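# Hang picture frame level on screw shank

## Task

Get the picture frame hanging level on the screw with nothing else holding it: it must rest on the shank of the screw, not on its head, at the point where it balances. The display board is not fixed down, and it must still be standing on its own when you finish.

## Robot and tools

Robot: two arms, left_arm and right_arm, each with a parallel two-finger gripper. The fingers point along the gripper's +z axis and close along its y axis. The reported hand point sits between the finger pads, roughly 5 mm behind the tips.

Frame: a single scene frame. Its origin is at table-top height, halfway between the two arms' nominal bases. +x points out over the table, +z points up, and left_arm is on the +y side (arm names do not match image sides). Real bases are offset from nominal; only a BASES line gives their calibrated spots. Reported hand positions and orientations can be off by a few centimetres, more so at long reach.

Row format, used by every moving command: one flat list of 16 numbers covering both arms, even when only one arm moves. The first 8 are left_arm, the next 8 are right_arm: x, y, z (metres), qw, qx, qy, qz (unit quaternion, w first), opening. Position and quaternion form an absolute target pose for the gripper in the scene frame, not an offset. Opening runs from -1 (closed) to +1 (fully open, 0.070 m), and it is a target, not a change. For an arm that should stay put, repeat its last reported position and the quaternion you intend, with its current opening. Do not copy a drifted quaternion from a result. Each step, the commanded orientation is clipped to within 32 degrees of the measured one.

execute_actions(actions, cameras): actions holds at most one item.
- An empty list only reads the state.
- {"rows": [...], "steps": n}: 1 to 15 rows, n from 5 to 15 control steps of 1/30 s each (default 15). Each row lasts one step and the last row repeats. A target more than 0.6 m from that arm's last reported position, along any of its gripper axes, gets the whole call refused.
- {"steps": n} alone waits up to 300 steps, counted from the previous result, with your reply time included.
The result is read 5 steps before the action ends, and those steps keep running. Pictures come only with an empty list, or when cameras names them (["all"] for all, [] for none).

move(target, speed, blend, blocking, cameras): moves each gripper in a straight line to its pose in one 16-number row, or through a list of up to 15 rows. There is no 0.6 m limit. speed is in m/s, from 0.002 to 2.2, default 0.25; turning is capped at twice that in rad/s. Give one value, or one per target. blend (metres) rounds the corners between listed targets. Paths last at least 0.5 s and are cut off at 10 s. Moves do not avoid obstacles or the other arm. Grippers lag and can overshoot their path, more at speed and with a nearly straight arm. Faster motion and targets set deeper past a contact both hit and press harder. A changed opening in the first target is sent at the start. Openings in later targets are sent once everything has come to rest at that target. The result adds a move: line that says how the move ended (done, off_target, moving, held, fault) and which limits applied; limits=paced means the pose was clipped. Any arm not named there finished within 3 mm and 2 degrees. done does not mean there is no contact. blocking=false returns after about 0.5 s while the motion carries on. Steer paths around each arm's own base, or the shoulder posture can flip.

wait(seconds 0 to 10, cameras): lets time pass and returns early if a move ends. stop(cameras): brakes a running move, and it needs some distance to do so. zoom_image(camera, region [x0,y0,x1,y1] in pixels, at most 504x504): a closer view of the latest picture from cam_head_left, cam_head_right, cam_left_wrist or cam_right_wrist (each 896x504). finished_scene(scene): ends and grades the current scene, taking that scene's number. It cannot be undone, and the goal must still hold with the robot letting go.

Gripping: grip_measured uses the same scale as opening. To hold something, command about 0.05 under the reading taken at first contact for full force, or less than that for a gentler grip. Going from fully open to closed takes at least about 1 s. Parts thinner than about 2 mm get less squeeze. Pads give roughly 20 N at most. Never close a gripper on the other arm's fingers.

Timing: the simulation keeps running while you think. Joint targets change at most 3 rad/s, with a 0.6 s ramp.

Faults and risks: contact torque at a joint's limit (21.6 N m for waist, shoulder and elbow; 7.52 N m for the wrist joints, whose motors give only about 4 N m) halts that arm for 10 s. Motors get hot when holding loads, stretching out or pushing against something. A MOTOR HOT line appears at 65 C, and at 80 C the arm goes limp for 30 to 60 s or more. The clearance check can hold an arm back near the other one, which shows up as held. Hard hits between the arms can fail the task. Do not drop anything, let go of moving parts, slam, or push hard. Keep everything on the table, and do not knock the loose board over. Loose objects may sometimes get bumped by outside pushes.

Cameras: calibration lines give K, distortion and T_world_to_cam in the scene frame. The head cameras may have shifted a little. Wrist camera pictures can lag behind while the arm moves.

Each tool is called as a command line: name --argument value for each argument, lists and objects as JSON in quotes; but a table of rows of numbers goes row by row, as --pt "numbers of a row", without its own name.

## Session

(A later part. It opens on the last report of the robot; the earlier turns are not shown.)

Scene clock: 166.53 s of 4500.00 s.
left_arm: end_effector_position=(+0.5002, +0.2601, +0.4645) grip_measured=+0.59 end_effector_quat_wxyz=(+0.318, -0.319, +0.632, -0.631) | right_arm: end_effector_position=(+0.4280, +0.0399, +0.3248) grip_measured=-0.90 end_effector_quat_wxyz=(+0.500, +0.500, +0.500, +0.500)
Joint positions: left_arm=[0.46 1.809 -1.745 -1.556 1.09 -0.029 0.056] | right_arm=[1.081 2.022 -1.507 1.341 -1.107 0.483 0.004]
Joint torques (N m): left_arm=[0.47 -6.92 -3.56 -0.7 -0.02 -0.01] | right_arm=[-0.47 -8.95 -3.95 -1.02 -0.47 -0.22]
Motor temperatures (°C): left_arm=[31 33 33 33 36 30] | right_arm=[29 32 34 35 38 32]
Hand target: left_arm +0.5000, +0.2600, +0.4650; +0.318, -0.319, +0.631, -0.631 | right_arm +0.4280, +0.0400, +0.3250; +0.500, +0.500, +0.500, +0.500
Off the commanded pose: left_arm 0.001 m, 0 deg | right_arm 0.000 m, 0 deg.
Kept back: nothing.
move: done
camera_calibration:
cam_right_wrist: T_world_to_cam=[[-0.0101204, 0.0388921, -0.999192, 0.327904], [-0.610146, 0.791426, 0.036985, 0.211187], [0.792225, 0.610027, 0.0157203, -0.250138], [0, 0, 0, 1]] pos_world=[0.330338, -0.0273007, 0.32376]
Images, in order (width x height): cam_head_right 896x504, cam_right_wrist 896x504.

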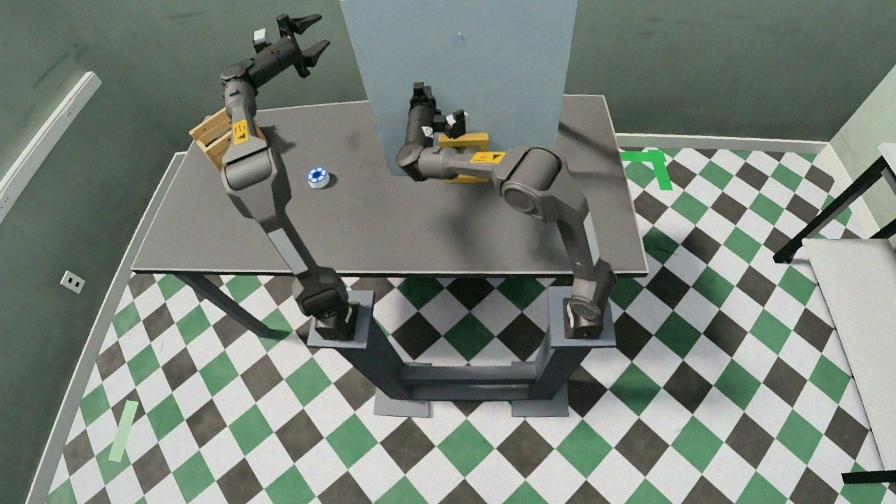

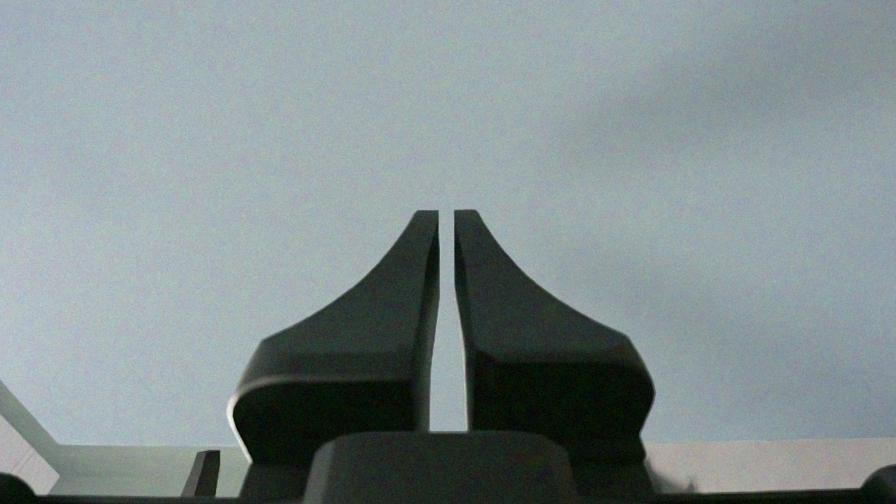

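move --pt "0.48 0.30 0.45 0.318 -0.319 0.631 -0.631 0.59 0.30 -0.12 0.36 0.784 -0.106 0.608 0.07 0.5" --speed 0.25

zoom_image --camera "cam_head_left" --region '[370, 100, 570, 220]'

zoom_image --camera "cam_head_right" --region '[370, 100, 570, 220]'

Scene clock: 170.50 s of 4500.00 s.
left_arm: end_effector_position=(+0.4800, +0.3002, +0.4501) grip_measured=+0.59 end_effector_quat_wxyz=(+0.318, -0.319, +0.631, -0.631) | right_arm: end_effector_position=(+0.2998, -0.1200, +0.3601) grip_measured=+0.50 end_effector_quat_wxyz=(+0.784, -0.106, +0.608, +0.070)
Joint positions: left_arm=[0.586 1.813 -1.693 -1.582 1.216 0.034 0.056] | right_arm=[1.038 1.239 -0.456 0.805 -1.169 -0.689 0.052]
Joint torques (N m): left_arm=[0.09 -6.88 -2.57 -0.99 0.06 0.07] | right_arm=[-0.11 -1.62 -3.75 -0.59 -0.72 0.27]
Motor temperatures (°C): left_arm=[31 33 33 33 36 30] | right_arm=[29 32 33 35 38 32]
Hand target: left_arm +0.4800, +0.3000, +0.4500; +0.318, -0.319, +0.631, -0.631 | right_arm +0.3000, -0.1200, +0.3600; +0.784, -0.106, +0.608, +0.070
Off the commanded pose: left_arm 0.000 m, 0 deg | right_arm 0.000 m, 0 deg.
Kept back: nothing.
move: done
camera_calibration:
cam_left_wrist: T_world_to_cam=[[0.0133606, -0.0225804, 0.999656, -0.446038], [-0.942356, -0.334575, 0.00503735, 0.551117], [0.334346, -0.942099, -0.0257489, 0.255637], [0, 0, 0, 1]] pos_world=[0.439836, 0.415154, 0.449691]
cam_right_wrist: T_world_to_cam=[[0.239486, -0.970018, 0.0413599, -0.202457], [-0.382232, -0.133357, -0.914393, 0.421565], [0.892494, 0.203176, -0.40271, 0.0201943], [0, 0, 0, 1]] pos_world=[0.191598, -0.144271, 0.401982]

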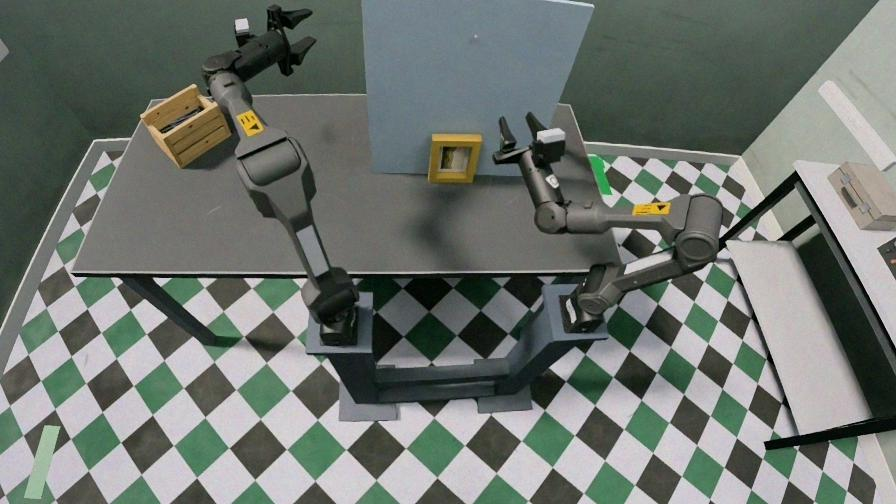

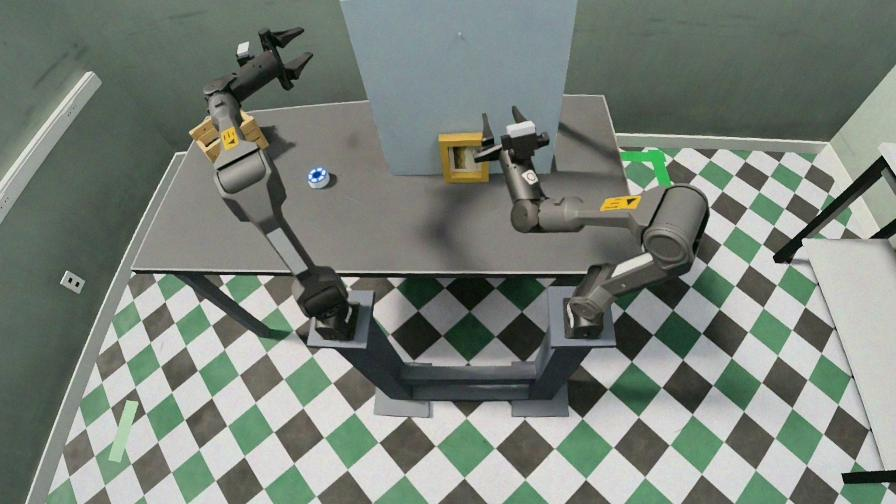

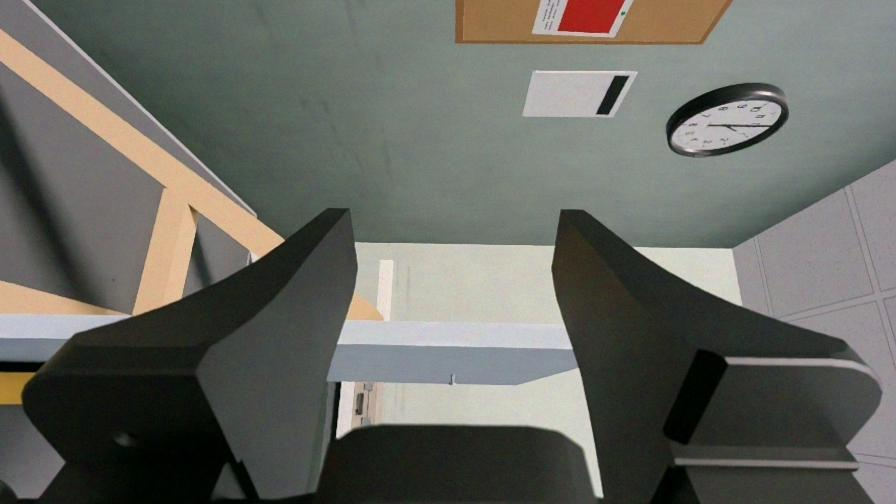

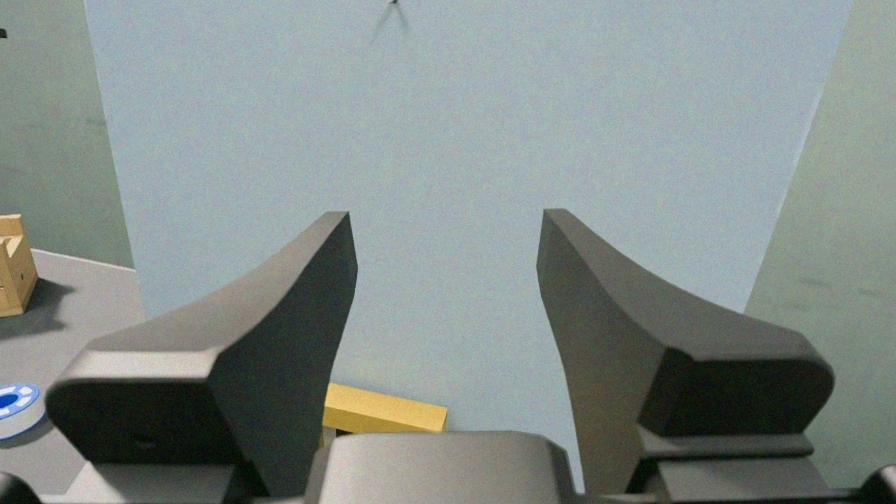

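Scaled by 2.520 from the camera's 896x504 image, which has a finer 1280x720 frame.

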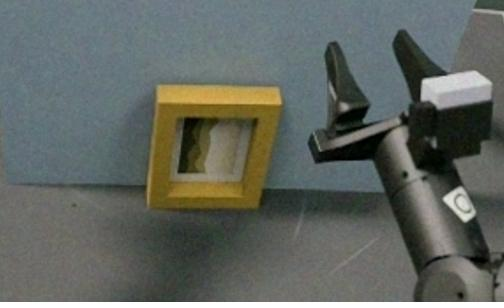

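Scaled by 2.520 from the camera's 896x504 image, which has a finer 1280x720 frame.

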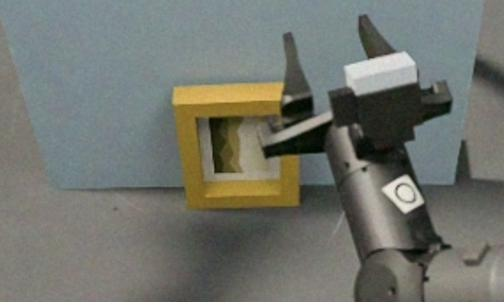

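move --pt "0.48 0.30 0.45 0.318 -0.319 0.631 -0.631 0.59 0.25 -0.09 0.20 0.784 -0.106 0.608 0.07 1.0" --speed 0.25 --cameras '["cam_head_left","cam_head_right","cam_right_wrist"]'

zoom_image --camera "cam_head_left" --region '[410, 110, 510, 210]'

zoom_image --camera "cam_head_right" --region '[420, 110, 520, 210]'

Scene clock: 179.10 s of 4500.00 s.
left_arm: end_effector_position=(+0.4800, +0.3002, +0.4501) grip_measured=+0.59 end_effector_quat_wxyz=(+0.318, -0.319, +0.631, -0.631) | right_arm: end_effector_position=(+0.2503, -0.0903, +0.2004) grip_measured=+0.98 end_effector_quat_wxyz=(+0.651, -0.173, +0.734, +0.093)
Joint positions: left_arm=[0.586 1.813 -1.693 -1.582 1.216 0.034 0.056] | right_arm=[1.347 1.522 -0.243 1.028 -1.225 -0.414 0.069]
Joint torques (N m): left_arm=[-0.62 -7.76 -3.42 -0.92 -0.21 -0.13] | right_arm=[0.42 -2.9 -2.83 -0.51 -0.8 -0.09]
Motor temperatures (°C): left_arm=[31 33 33 33 36 30] | right_arm=[29 32 33 35 38 32]
Hand target: left_arm +0.4800, +0.3000, +0.4500; +0.318, -0.319, +0.631, -0.631 | right_arm +0.2502, -0.0900, +0.2003; +0.651, -0.173, +0.734, +0.093
Off the commanded pose: left_arm 0.000 m, 0 deg | right_arm 0.001 m, 23 deg.
joint sent to its limit (right arm) — joint 5 (wrist pitch), lower limit.
Kept back: nothing.
move: off_target (right_arm)
camera_calibration:
cam_right_wrist: T_world_to_cam=[[0.361487, -0.930969, 0.0512197, -0.184132], [-0.650862, -0.291296, -0.701089, 0.270802], [0.667612, 0.220098, -0.711232, 0.113581], [0, 0, 0, 1]] pos_world=[0.166989, -0.117536, 0.28007]
Images, in order (width x height): cam_head_left 896x504, cam_head_right 896x504, cam_right_wrist 896x504.

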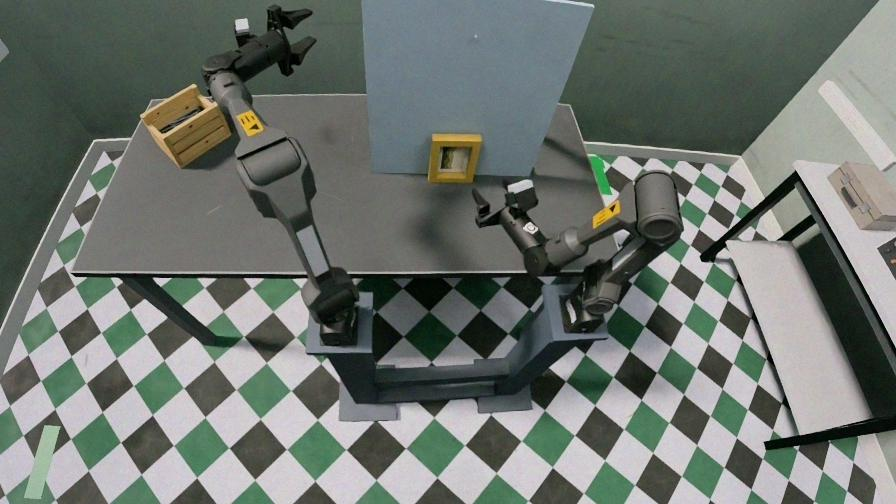

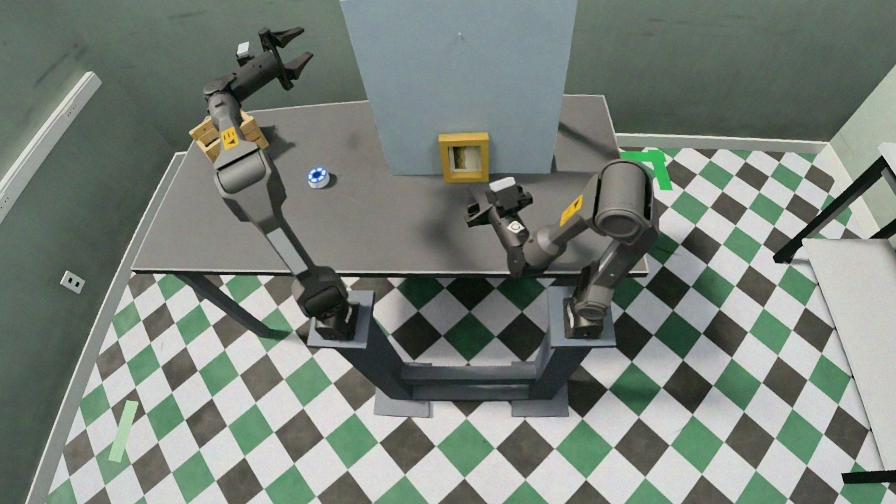

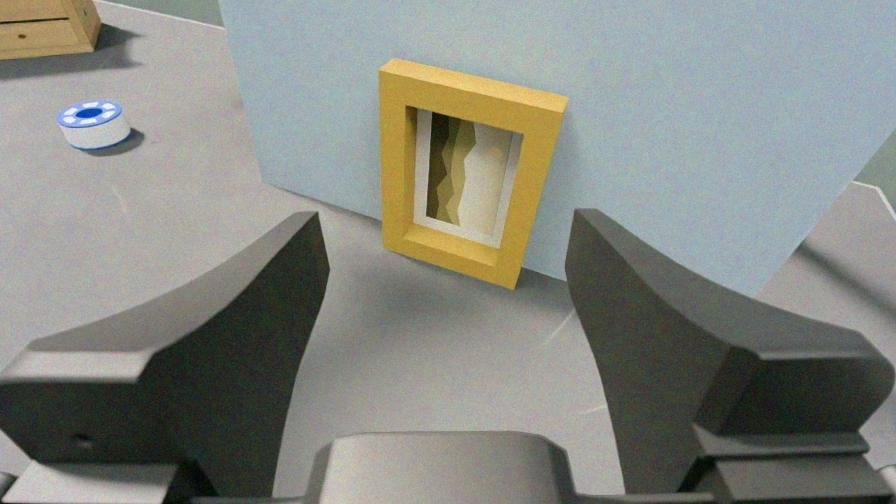

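Scaled by 5.040 from the camera's 896x504 image, which has a finer 1280x720 frame.

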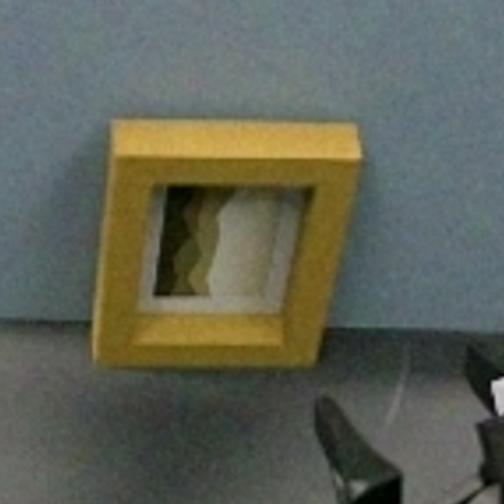

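Scaled by 5.040 from the camera's 896x504 image, which has a finer 1280x720 frame.

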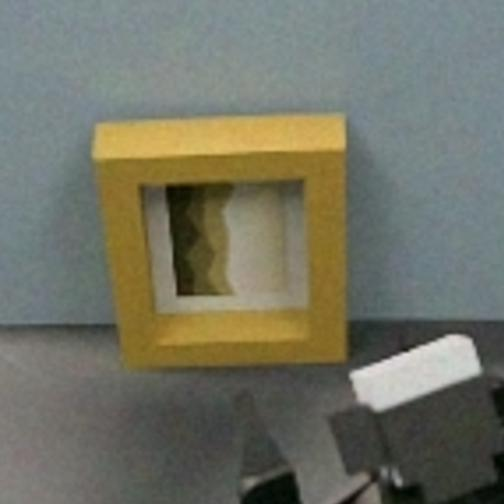

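move --pt "0.48 0.30 0.45 0.318 -0.319 0.631 -0.631 0.59 0.34 -0.04 0.17 0.5 0.5 0.5 0.5 1.0" --pt "0.48 0.30 0.45 0.318 -0.319 0.631 -0.631 0.59 0.385 -0.041 0.15 0.5 0.5 0.5 0.5 1.0" --speed 0.2 --blend '[0.02,0]' --cameras '["cam_head_right","cam_right_wrist"]'

Scene clock: 184.97 s of 4500.00 s.
left_arm: end_effector_position=(+0.4800, +0.3002, +0.4501) grip_measured=+0.59 end_effector_quat_wxyz=(+0.318, -0.319, +0.631, -0.631) | right_arm: end_effector_position=(+0.3855, -0.0408, +0.1500) grip_measured=+0.98 end_effector_quat_wxyz=(+0.460, +0.524, +0.538, +0.474)
Joint positions: left_arm=[0.586 1.813 -1.693 -1.582 1.216 0.034 0.056] | right_arm=[1.056 2.094 -0.868 1.095 -1.225 1.188 0.069]
Joint torques (N m): left_arm=[-0.53 -8.64 -3.5 -0.81 -0.18 -0.1] | right_arm=[0.66 -8.34 -1.97 -0.38 -0.76 -0.16]
Motor temperatures (°C): left_arm=[31 33 33 33 36 30] | right_arm=[29 31 33 35 39 32]
Hand target: left_arm +0.4800, +0.3000, +0.4500; +0.318, -0.319, +0.631, -0.631 | right_arm +0.3852, -0.0410, +0.1502; +0.460, +0.524, +0.538, +0.474
Off the commanded pose: left_arm 0.000 m, 0 deg | right_arm 0.001 m, 8 deg.
joint sent to its limit (right arm) — joint 5 (wrist pitch), lower limit.
Kept back: nothing.
move: off_target (right_arm)
camera_calibration:
cam_right_wrist: T_world_to_cam=[[-0.138613, 0.0372117, -0.989647, 0.204128], [-0.622557, 0.773885, 0.116296, 0.247804], [0.770201, 0.632232, -0.0841041, -0.140175], [0, 0, 0, 1]] pos_world=[0.29053, -0.110744, 0.161407]
Images, in order (width x height): cam_head_right 896x504, cam_right_wrist 896x504.

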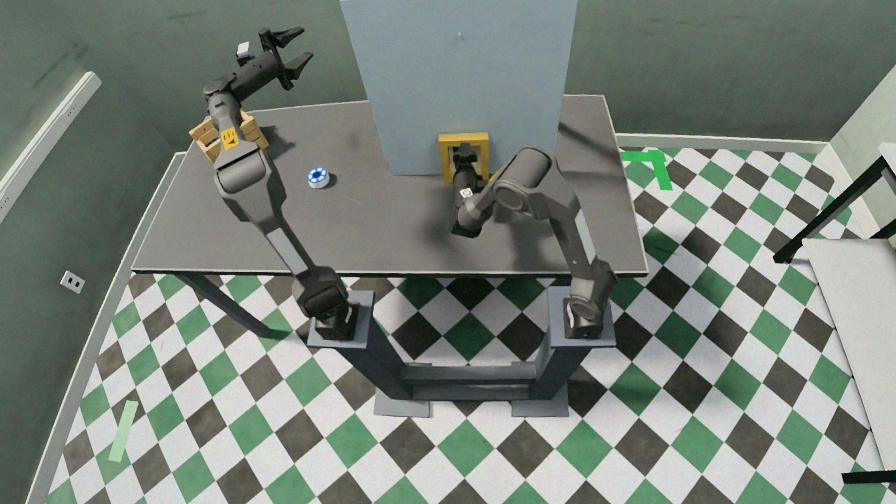

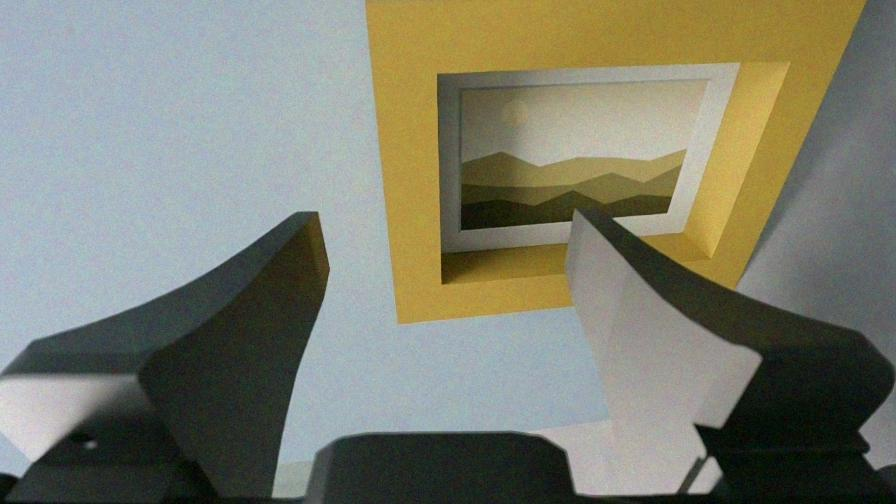

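move --target '[0.48, 0.30, 0.45, 0.318, -0.319, 0.631, -0.631, 0.59, 0.398, -0.0315, 0.163, 0.460, 0.524, 0.538, 0.474, 1.0]' --speed 0.1 --cameras '["cam_right_wrist"]'

Scene clock: 186.20 s of 4500.00 s.
left_arm: end_effector_position=(+0.4800, +0.3002, +0.4501) grip_measured=+0.59 end_effector_quat_wxyz=(+0.318, -0.319, +0.631, -0.631) | right_arm: end_effector_position=(+0.3980, -0.0311, +0.1633) grip_measured=+0.98 end_effector_quat_wxyz=(+0.460, +0.524, +0.538, +0.474)
Joint positions: left_arm=[0.586 1.813 -1.693 -1.582 1.216 0.034 0.056] | right_arm=[1.037 2.082 -0.938 1.105 -1.18 1.113 0.069]
Joint torques (N m): left_arm=[-0.67 -8.7 -3.6 -0.78 -0.15 -0.14] | right_arm=[-0.1 -8.04 -2.33 -0.47 -0.75 0.2]
Motor temperatures (°C): left_arm=[31 33 33 33 36 30] | right_arm=[29 31 33 35 39 32]
Hand target: left_arm +0.4800, +0.3000, +0.4500; +0.318, -0.319, +0.631, -0.631 | right_arm +0.3980, -0.0315, +0.1630; +0.460, +0.524, +0.538, +0.474
Off the commanded pose: left_arm 0.000 m, 0 deg | right_arm 0.001 m, 0 deg.
Kept back: nothing.
move: done
camera_calibration:
cam_right_wrist: T_world_to_cam=[[-0.137994, 0.0366359, -0.989755, 0.218336], [-0.623034, 0.77362, 0.115501, 0.246799], [0.769926, 0.63259, -0.0839295, -0.154736], [0, 0, 0, 1]] pos_world=[0.303029, -0.101043, 0.174607]
Images, in order (width x height): cam_right_wrist 896x504.

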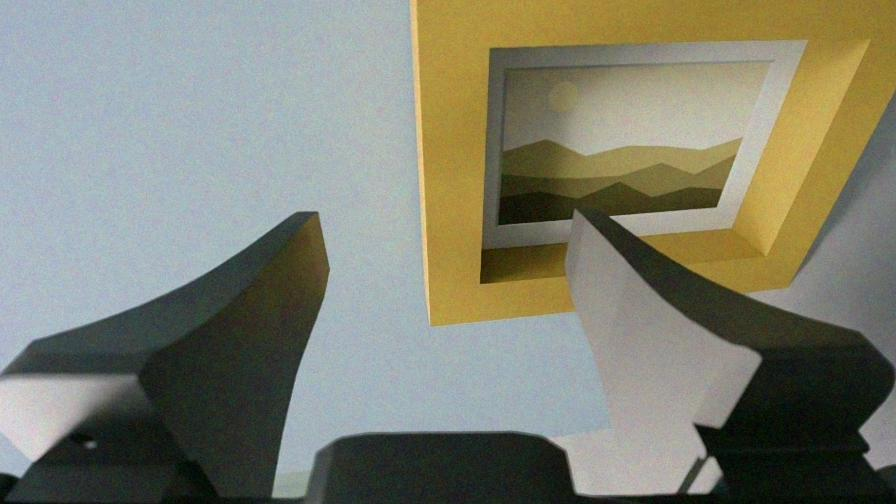

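move --target '[0.48, 0.30, 0.45, 0.318, -0.319, 0.631, -0.631, 0.59, 0.418, -0.0275, 0.159, 0.460, 0.524, 0.538, 0.474, 1.0]' --speed 0.06 --cameras '["cam_right_wrist"]'

Scene clock: 187.33 s of 4500.00 s.
left_arm: end_effector_position=(+0.4800, +0.3002, +0.4501) grip_measured=+0.59 end_effector_quat_wxyz=(+0.318, -0.319, +0.631, -0.631) | right_arm: end_effector_position=(+0.4183, -0.0275, +0.1590) grip_measured=+0.98 end_effector_quat_wxyz=(+0.460, +0.524, +0.538, +0.474)
Joint positions: left_arm=[0.586 1.813 -1.693 -1.582 1.216 0.034 0.056] | right_arm=[0.991 2.124 -1.004 1.07 -1.149 1.104 0.069]
Joint torques (N m): left_arm=[-0.73 -8.67 -3.42 -0.76 -0.16 -0.11] | right_arm=[0.71 -7.93 -2.64 -0.46 -0.76 -0.16]
Motor temperatures (°C): left_arm=[31 33 33 33 36 30] | right_arm=[29 31 33 35 39 32]
Hand target: left_arm +0.4800, +0.3000, +0.4500; +0.318, -0.319, +0.631, -0.631 | right_arm +0.4180, -0.0275, +0.1590; +0.460, +0.524, +0.538, +0.474
Off the commanded pose: left_arm 0.000 m, 0 deg | right_arm 0.000 m, 0 deg.
Kept back: nothing.
move: done
camera_calibration:
cam_right_wrist: T_world_to_cam=[[-0.138362, 0.0374587, -0.989673, 0.216923], [-0.622257, 0.774127, 0.116295, 0.256761], [0.770488, 0.631922, -0.0838008, -0.173196], [0, 0, 0, 1]] pos_world=[0.323231, -0.097445, 0.170308]
Images, in order (width x height): cam_right_wrist 896x504.

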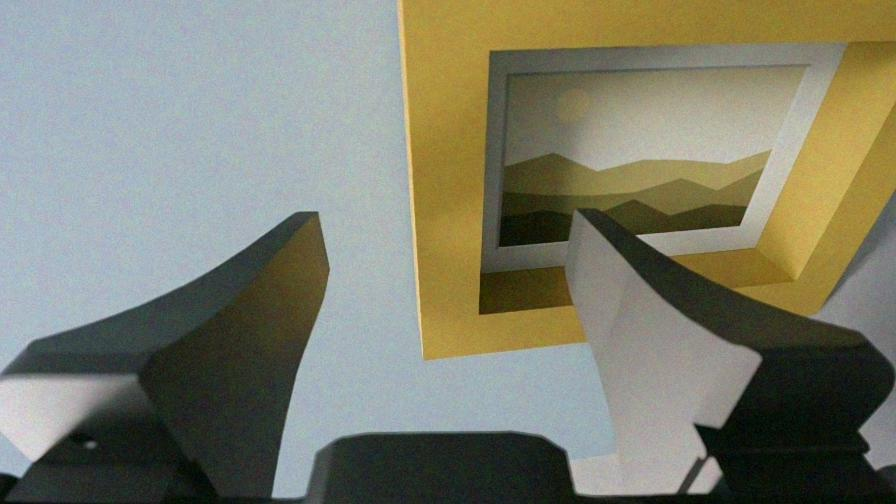

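move --target '[0.48, 0.30, 0.45, 0.318, -0.319, 0.631, -0.631, 0.59, 0.426, -0.0275, 0.158, 0.460, 0.524, 0.538, 0.474, 1.0]' --speed 0.03 --cameras '["cam_right_wrist"]'

Scene clock: 188.53 s of 4500.00 s.
left_arm: end_effector_position=(+0.4800, +0.3002, +0.4501) grip_measured=+0.59 end_effector_quat_wxyz=(+0.318, -0.319, +0.631, -0.631) | right_arm: end_effector_position=(+0.4260, -0.0276, +0.1581) grip_measured=+0.98 end_effector_quat_wxyz=(+0.460, +0.524, +0.538, +0.474)
Joint positions: left_arm=[0.586 1.813 -1.693 -1.582 1.216 0.034 0.056] | right_arm=[0.972 2.136 -1.024 1.055 -1.136 1.1 0.069]
Joint torques (N m): left_arm=[-0.64 -8.57 -3.42 -0.71 -0.15 -0.11] | right_arm=[0.11 -7.34 -3.23 -0.58 -0.67 -0.2]
Motor temperatures (°C): left_arm=[31 33 33 33 36 30] | right_arm=[29 31 33 35 39 32]
Hand target: left_arm +0.4800, +0.3000, +0.4500; +0.318, -0.319, +0.631, -0.631 | right_arm +0.4260, -0.0275, +0.1580; +0.460, +0.524, +0.538, +0.474
Off the commanded pose: left_arm 0.000 m, 0 deg | right_arm 0.000 m, 0 deg.
Kept back: nothing.
move: done
camera_calibration:
cam_right_wrist: T_world_to_cam=[[-0.138302, 0.0368847, -0.989703, 0.217138], [-0.62224, 0.774213, 0.115806, 0.261794], [0.770513, 0.631849, -0.0841239, -0.179233], [0, 0, 0, 1]] pos_world=[0.331031, -0.0974453, 0.169507]
Images, in order (width x height): cam_right_wrist 896x504.

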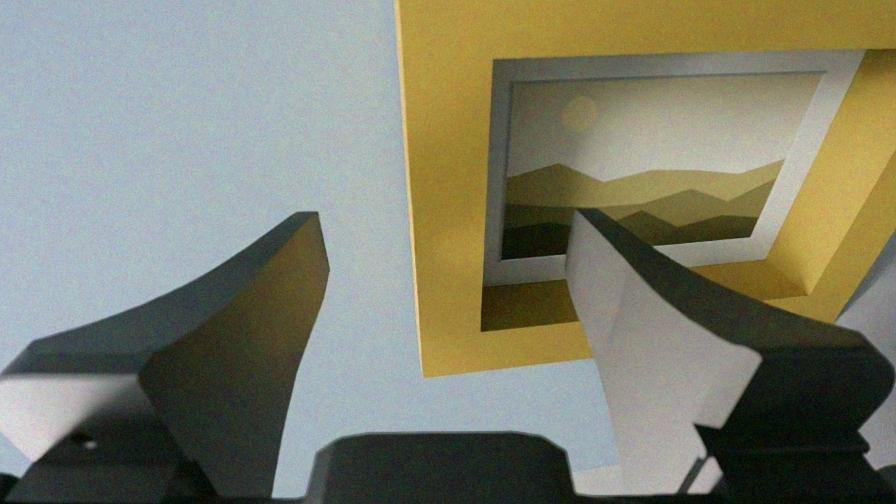

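move --target '[0.48, 0.30, 0.45, 0.318, -0.319, 0.631, -0.631, 0.59, 0.4335, -0.0215, 0.157, 0.460, 0.524, 0.538, 0.474, 1.0]' --speed 0.03 --cameras '["cam_right_wrist"]'

Scene clock: 189.47 s of 4500.00 s.
left_arm: end_effector_position=(+0.4800, +0.3002, +0.4501) grip_measured=+0.59 end_effector_quat_wxyz=(+0.318, -0.319, +0.631, -0.631) | right_arm: end_effector_position=(+0.4335, -0.0212, +0.1571) grip_measured=+0.98 end_effector_quat_wxyz=(+0.460, +0.524, +0.538, +0.474)
Joint positions: left_arm=[0.586 1.813 -1.693 -1.582 1.216 0.034 0.056] | right_arm=[0.964 2.159 -1.069 1.056 -1.122 1.081 0.069]
Joint torques (N m): left_arm=[-0.54 -8.76 -3.49 -0.73 -0.15 -0.1] | right_arm=[-0.26 -7.92 -2.96 -0.48 -0.68 -0.08]
Motor temperatures (°C): left_arm=[31 33 33 33 36 30] | right_arm=[29 31 33 35 39 32]
Hand target: left_arm +0.4800, +0.3000, +0.4500; +0.318, -0.319, +0.631, -0.631 | right_arm +0.4335, -0.0215, +0.1570; +0.460, +0.524, +0.538, +0.474
Off the commanded pose: left_arm 0.000 m, 0 deg | right_arm 0.000 m, 0 deg.
Kept back: nothing.
move: done
camera_calibration:
cam_right_wrist: T_world_to_cam=[[-0.138206, 0.0365967, -0.989727, 0.216915], [-0.62294, 0.773681, 0.115596, 0.26206], [0.769964, 0.632517, -0.08413, -0.188842], [0, 0, 0, 1]] pos_world=[0.338629, -0.0912436, 0.168507]
Images, in order (width x height): cam_right_wrist 896x504.

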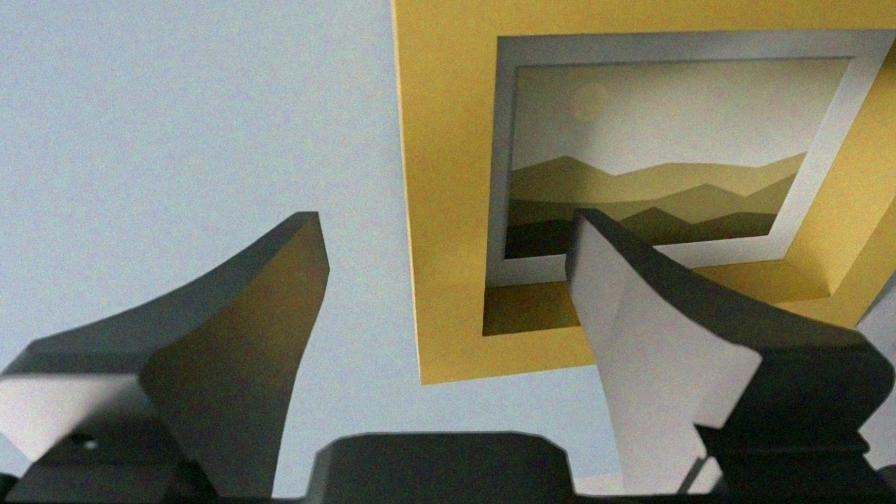

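move --target '[0.48, 0.30, 0.45, 0.318, -0.319, 0.631, -0.631, 0.59, 0.4335, -0.0215, 0.157, 0.460, 0.524, 0.538, 0.474, -0.28]' --speed 0.03 --cameras '["cam_right_wrist"]'

execute_actions --actions '[{"rows": [[0.48,0.30,0.45,0.318,-0.319,0.631,-0.631,0.59,0.4335,-0.0215,0.157,0.460,0.524,0.538,0.474,-0.30],[0.48,0.30,0.45,0.318,-0.319,0.631,-0.631,0.59,0.4335,-0.0215,0.157,0.460,0.524,0.538,0.474,-0.32],[0.48,0.30,0.45,0.318,-0.319,0.631,-0.631,0.59,0.4335,-0.0215,0.157,0.460,0.524,0.538,0.474,-0.34],[0.48,0.30,0.45,0.318,-0.319,0.631,-0.631,0.59,0.4335,-0.0215,0.157,0.460,0.524,0.538,0.474,-0.36],[0.48,0.30,0.45,0.318,-0.319,0.631,-0.631,0.59,0.4335,-0.0215,0.157,0.460,0.524,0.538,0.474,-0.38],[0.48,0.30,0.45,0.318,-0.319,0.631,-0.631,0.59,0.4335,-0.0215,0.157,0.460,0.524,0.538,0.474,-0.40],[0.48,0.30,0.45,0.318,-0.319,0.631,-0.631,0.59,0.4335,-0.0215,0.157,0.460,0.524,0.538,0.474,-0.42],[0.48,0.30,0.45,0.318,-0.319,0.631,-0.631,0.59,0.4335,-0.0215,0.157,0.460,0.524,0.538,0.474,-0.44],[0.48,0.30,0.45,0.318,-0.319,0.631,-0.631,0.59,0.4335,-0.0215,0.157,0.460,0.524,0.538,0.474,-0.46],[0.48,0.30,0.45,0.318,-0.319,0.631,-0.631,0.59,0.4335,-0.0215,0.157,0.460,0.524,0.538,0.474,-0.48],[0.48,0.30,0.45,0.318,-0.319,0.631,-0.631,0.59,0.4335,-0.0215,0.157,0.460,0.524,0.538,0.474,-0.50]], "steps": 15}]' --cameras '[]'

execute_actions --actions '[{"steps": 8}]' --cameras '["cam_right_wrist"]'

Scene clock: 190.97 s of 4500.00 s.
left_arm: end_effector_position=(+0.4800, +0.3002, +0.4501) grip_measured=+0.59 end_effector_quat_wxyz=(+0.318, -0.319, +0.631, -0.631) | right_arm: end_effector_position=(+0.4335, -0.0212, +0.1571) grip_measured=-0.28 end_effector_quat_wxyz=(+0.460, +0.524, +0.538, +0.474)
Joint positions: left_arm=[0.586 1.813 -1.693 -1.582 1.216 0.034 0.056] | right_arm=[0.964 2.159 -1.069 1.056 -1.122 1.081 0.025]
Joint torques (N m): left_arm=[-0.49 -8.65 -3.47 -0.72 -0.14 -0.11] | right_arm=[0.21 -9.33 -2.37 -0.51 -0.83 0.17]
Motor temperatures (°C): left_arm=[31 33 33 33 36 30] | right_arm=[29 31 33 35 39 32]
Hand target: left_arm +0.4800, +0.3000, +0.4500; +0.318, -0.319, +0.631, -0.631 | right_arm +0.4335, -0.0215, +0.1570; +0.460, +0.524, +0.538, +0.474
Off the commanded pose: left_arm 0.000 m, 0 deg | right_arm 0.000 m, 0 deg.
Kept back: nothing.
move: done
camera_calibration:
cam_right_wrist: T_world_to_cam=[[-0.138206, 0.0365967, -0.989727, 0.216915], [-0.62294, 0.773681, 0.115596, 0.26206], [0.769964, 0.632517, -0.08413, -0.188842], [0, 0, 0, 1]] pos_world=[0.338629, -0.0912436, 0.168507]
Images, in order (width x height): cam_right_wrist 896x504.

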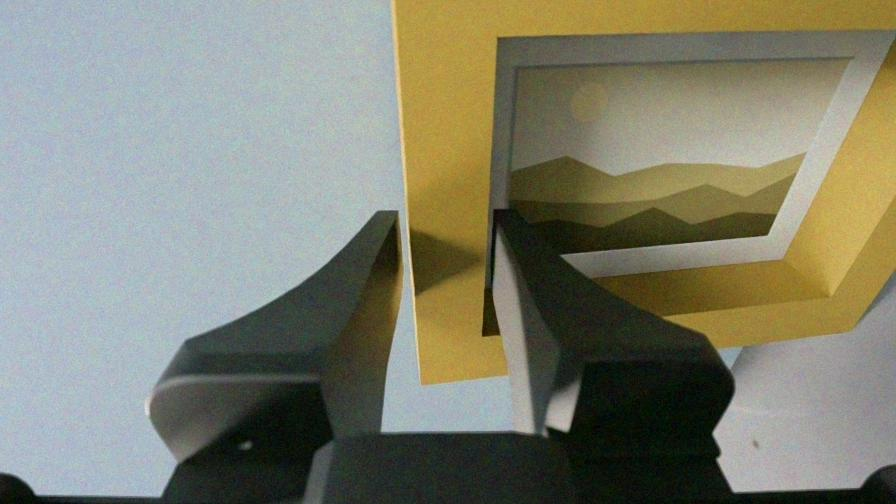

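Scene clock: 191.30 s of 4500.00 s.
left_arm: end_effector_position=(+0.4800, +0.3002, +0.4501) grip_measured=+0.59 end_effector_quat_wxyz=(+0.318, -0.319, +0.631, -0.631) | right_arm: end_effector_position=(+0.4335, -0.0212, +0.1571) grip_measured=-0.42 end_effector_quat_wxyz=(+0.460, +0.524, +0.538, +0.474)
Joint positions: left_arm=[0.586 1.813 -1.693 -1.582 1.216 0.034 0.056] | right_arm=[0.964 2.159 -1.069 1.056 -1.122 1.081 0.02]
Joint torques (N m): left_arm=[-0.55 -8.61 -3.41 -0.75 -0.11 -0.09] | right_arm=[0.35 -9.33 -2.42 -0.51 -0.81 0.15]
Motor temperatures (°C): left_arm=[31 33 33 33 35 30] | right_arm=[29 31 33 35 39 32]
Steps of this call (1-10: this action's first 10). Readings (end_effector_position of left_arm | right_arm):
1: (+0.4800, +0.3002, +0.4501) | (+0.4335, -0.0212, +0.1571)
2: (+0.4800, +0.3002, +0.4501) | (+0.4335, -0.0212, +0.1571)
4: (+0.4800, +0.3002, +0.4501) | (+0.4335, -0.0212, +0.1571)
8: (+0.4800, +0.3002, +0.4501) | (+0.4335, -0.0212, +0.1571)
10: the state above
No camera images: "cameras" was empty.

Scene clock: 191.57 s of 4500.00 s.
left_arm: end_effector_position=(+0.4800, +0.3002, +0.4501) grip_measured=+0.59 end_effector_quat_wxyz=(+0.318, -0.319, +0.631, -0.631) | right_arm: end_effector_position=(+0.4335, -0.0212, +0.1571) grip_measured=-0.42 end_effector_quat_wxyz=(+0.460, +0.524, +0.538, +0.474)
Joint positions: left_arm=[0.586 1.813 -1.693 -1.582 1.216 0.034 0.056] | right_arm=[0.964 2.159 -1.069 1.056 -1.122 1.081 0.02]
Joint torques (N m): left_arm=[-0.52 -8.51 -3.43 -0.73 -0.18 -0.11] | right_arm=[0.46 -9.32 -2.46 -0.53 -0.79 0.12]
Motor temperatures (°C): left_arm=[31 33 33 33 35 30] | right_arm=[29 32 33 35 39 32]
Hand target: left_arm +0.4800, +0.3000, +0.4500; +0.318, -0.319, +0.631, -0.631 | right_arm +0.4335, -0.0215, +0.1570; +0.460, +0.524, +0.538, +0.474
Off the commanded pose: left_arm 0.000 m, 0 deg | right_arm 0.000 m, 0 deg.
Steps of this call (1-5: your previous action's last 5; 6-8: nothing new was sent). Readings (end_effector_position of left_arm | right_arm):
1: (+0.4800, +0.3002, +0.4501) | (+0.4335, -0.0212, +0.1571)
2: (+0.4800, +0.3002, +0.4501) | (+0.4335, -0.0212, +0.1571)
4: (+0.4800, +0.3002, +0.4501) | (+0.4335, -0.0212, +0.1571)
8: the state above
camera_calibration:
cam_right_wrist: T_world_to_cam=[[-0.138206, 0.0365967, -0.989727, 0.216915], [-0.62294, 0.773681, 0.115596, 0.26206], [0.769964, 0.632517, -0.08413, -0.188842], [0, 0, 0, 1]] pos_world=[0.338629, -0.0912436, 0.168507]
Images, in order (width x height): cam_right_wrist 896x504.

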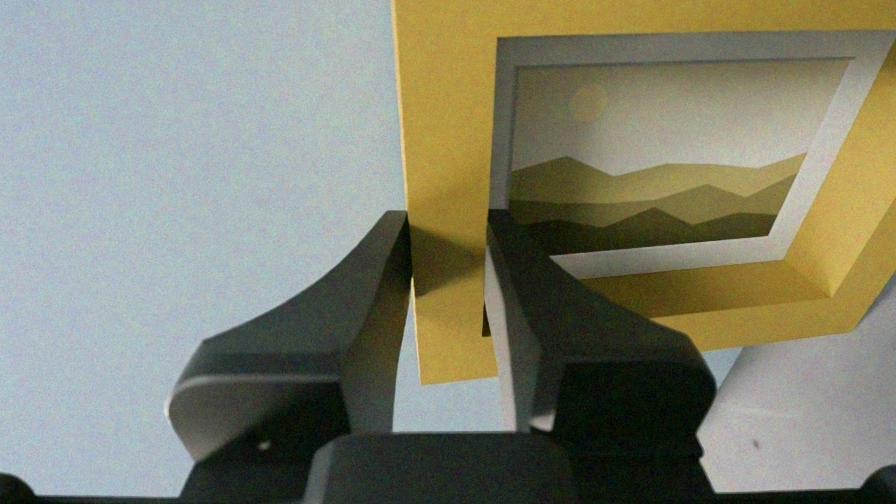

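move --pt "0.48 0.30 0.45 0.318 -0.319 0.631 -0.631 0.59 0.415 -0.0215 0.175 0.460 0.524 0.538 0.474 -0.50" --pt "0.48 0.30 0.45 0.318 -0.319 0.631 -0.631 0.59 0.36 -0.01 0.22 0.460 0.524 0.538 0.474 -0.50" --pt "0.48 0.30 0.45 0.318 -0.319 0.631 -0.631 0.59 0.35 0.03 0.22 0.7071 0 0.7071 0 -0.50" --speed '[0.06, 0.12, 0.25]' --blend '[0.01,0.02,0]'

Scene clock: 196.47 s of 4500.00 s.
left_arm: end_effector_position=(+0.4800, +0.3002, +0.4501) grip_measured=+0.59 end_effector_quat_wxyz=(+0.318, -0.319, +0.631, -0.631) | right_arm: end_effector_position=(+0.3502, +0.0300, +0.2199) grip_measured=-0.43 end_effector_quat_wxyz=(+0.674, -0.024, +0.738, +0.023)
Joint positions: left_arm=[0.586 1.813 -1.693 -1.582 1.216 0.034 0.056] | right_arm=[1.241 2.012 -1.093 1.314 -1.224 -0.712 0.02]
Joint torques (N m): left_arm=[-0.49 -8.66 -3.57 -0.76 -0.12 -0.09] | right_arm=[0.5 -7.79 -4.04 -1.23 -0.87 0.02]
Motor temperatures (°C): left_arm=[31 34 33 33 35 30] | right_arm=[29 32 33 35 39 32]
Hand target: left_arm +0.4800, +0.3000, +0.4500; +0.318, -0.319, +0.631, -0.631 | right_arm +0.3503, +0.0300, +0.2201; +0.674, -0.023, +0.738, +0.023
Off the commanded pose: left_arm 0.000 m, 0 deg | right_arm 0.000 m, 6 deg.
joint sent to its limit (right arm) — joint 5 (wrist pitch), lower limit.
Kept back: nothing.
move: off_target (right_arm)
camera_calibration:
cam_left_wrist: T_world_to_cam=[[0.0133606, -0.0225804, 0.999656, -0.446038], [-0.942356, -0.334575, 0.00503735, 0.551117], [0.334346, -0.942099, -0.0257489, 0.255637], [0, 0, 0, 1]] pos_world=[0.439836, 0.415154, 0.449691]
cam_right_wrist: T_world_to_cam=[[0.052372, -0.997852, -0.0393442, 0.0208893], [-0.680459, -0.00682204, -0.732754, 0.393293], [0.730912, 0.0651479, -0.679355, 0.00988743], [0, 0, 0, 1]] pos_world=[0.259299, 0.0228833, 0.295726]

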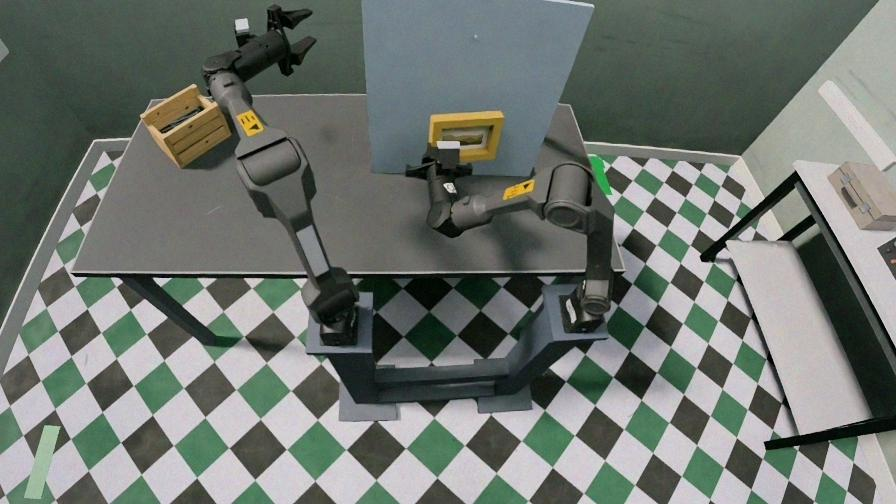

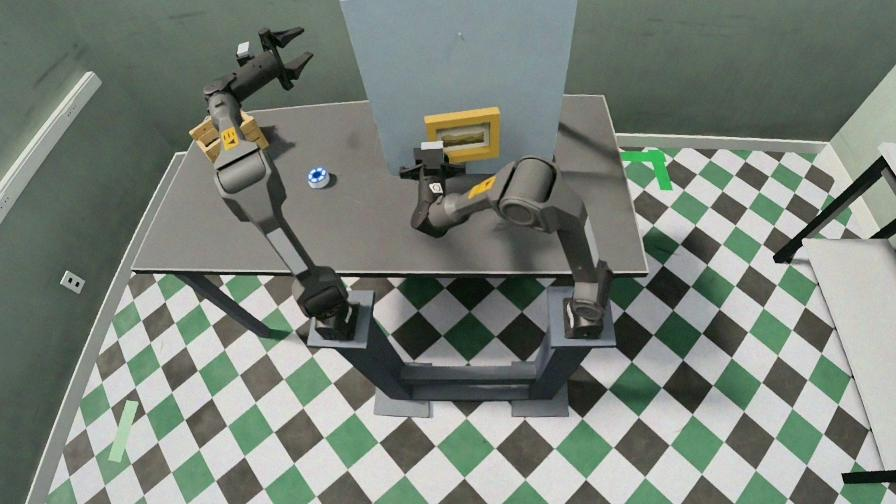

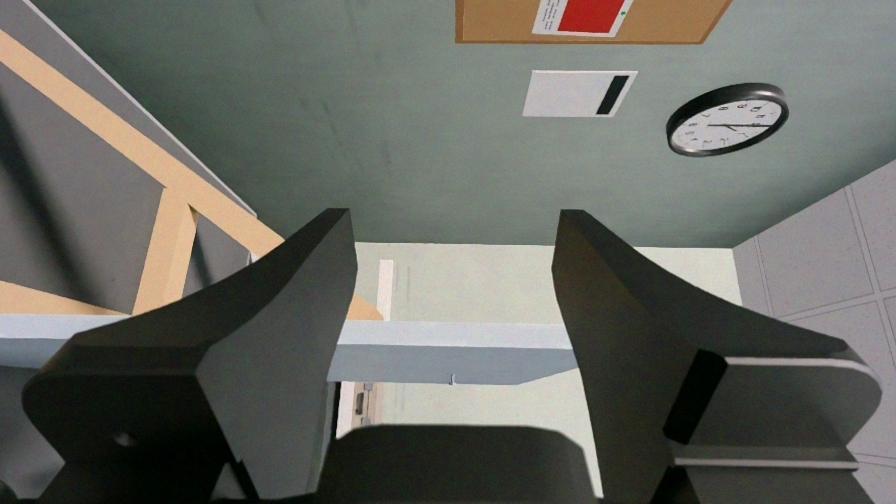

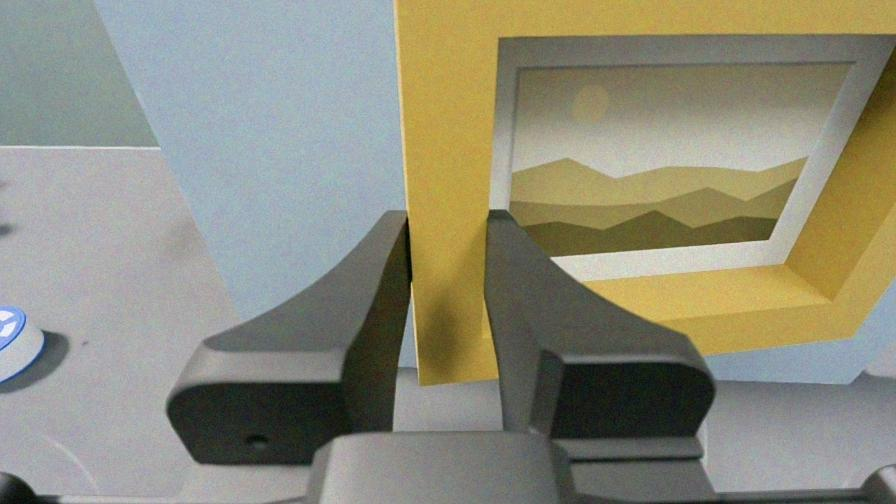

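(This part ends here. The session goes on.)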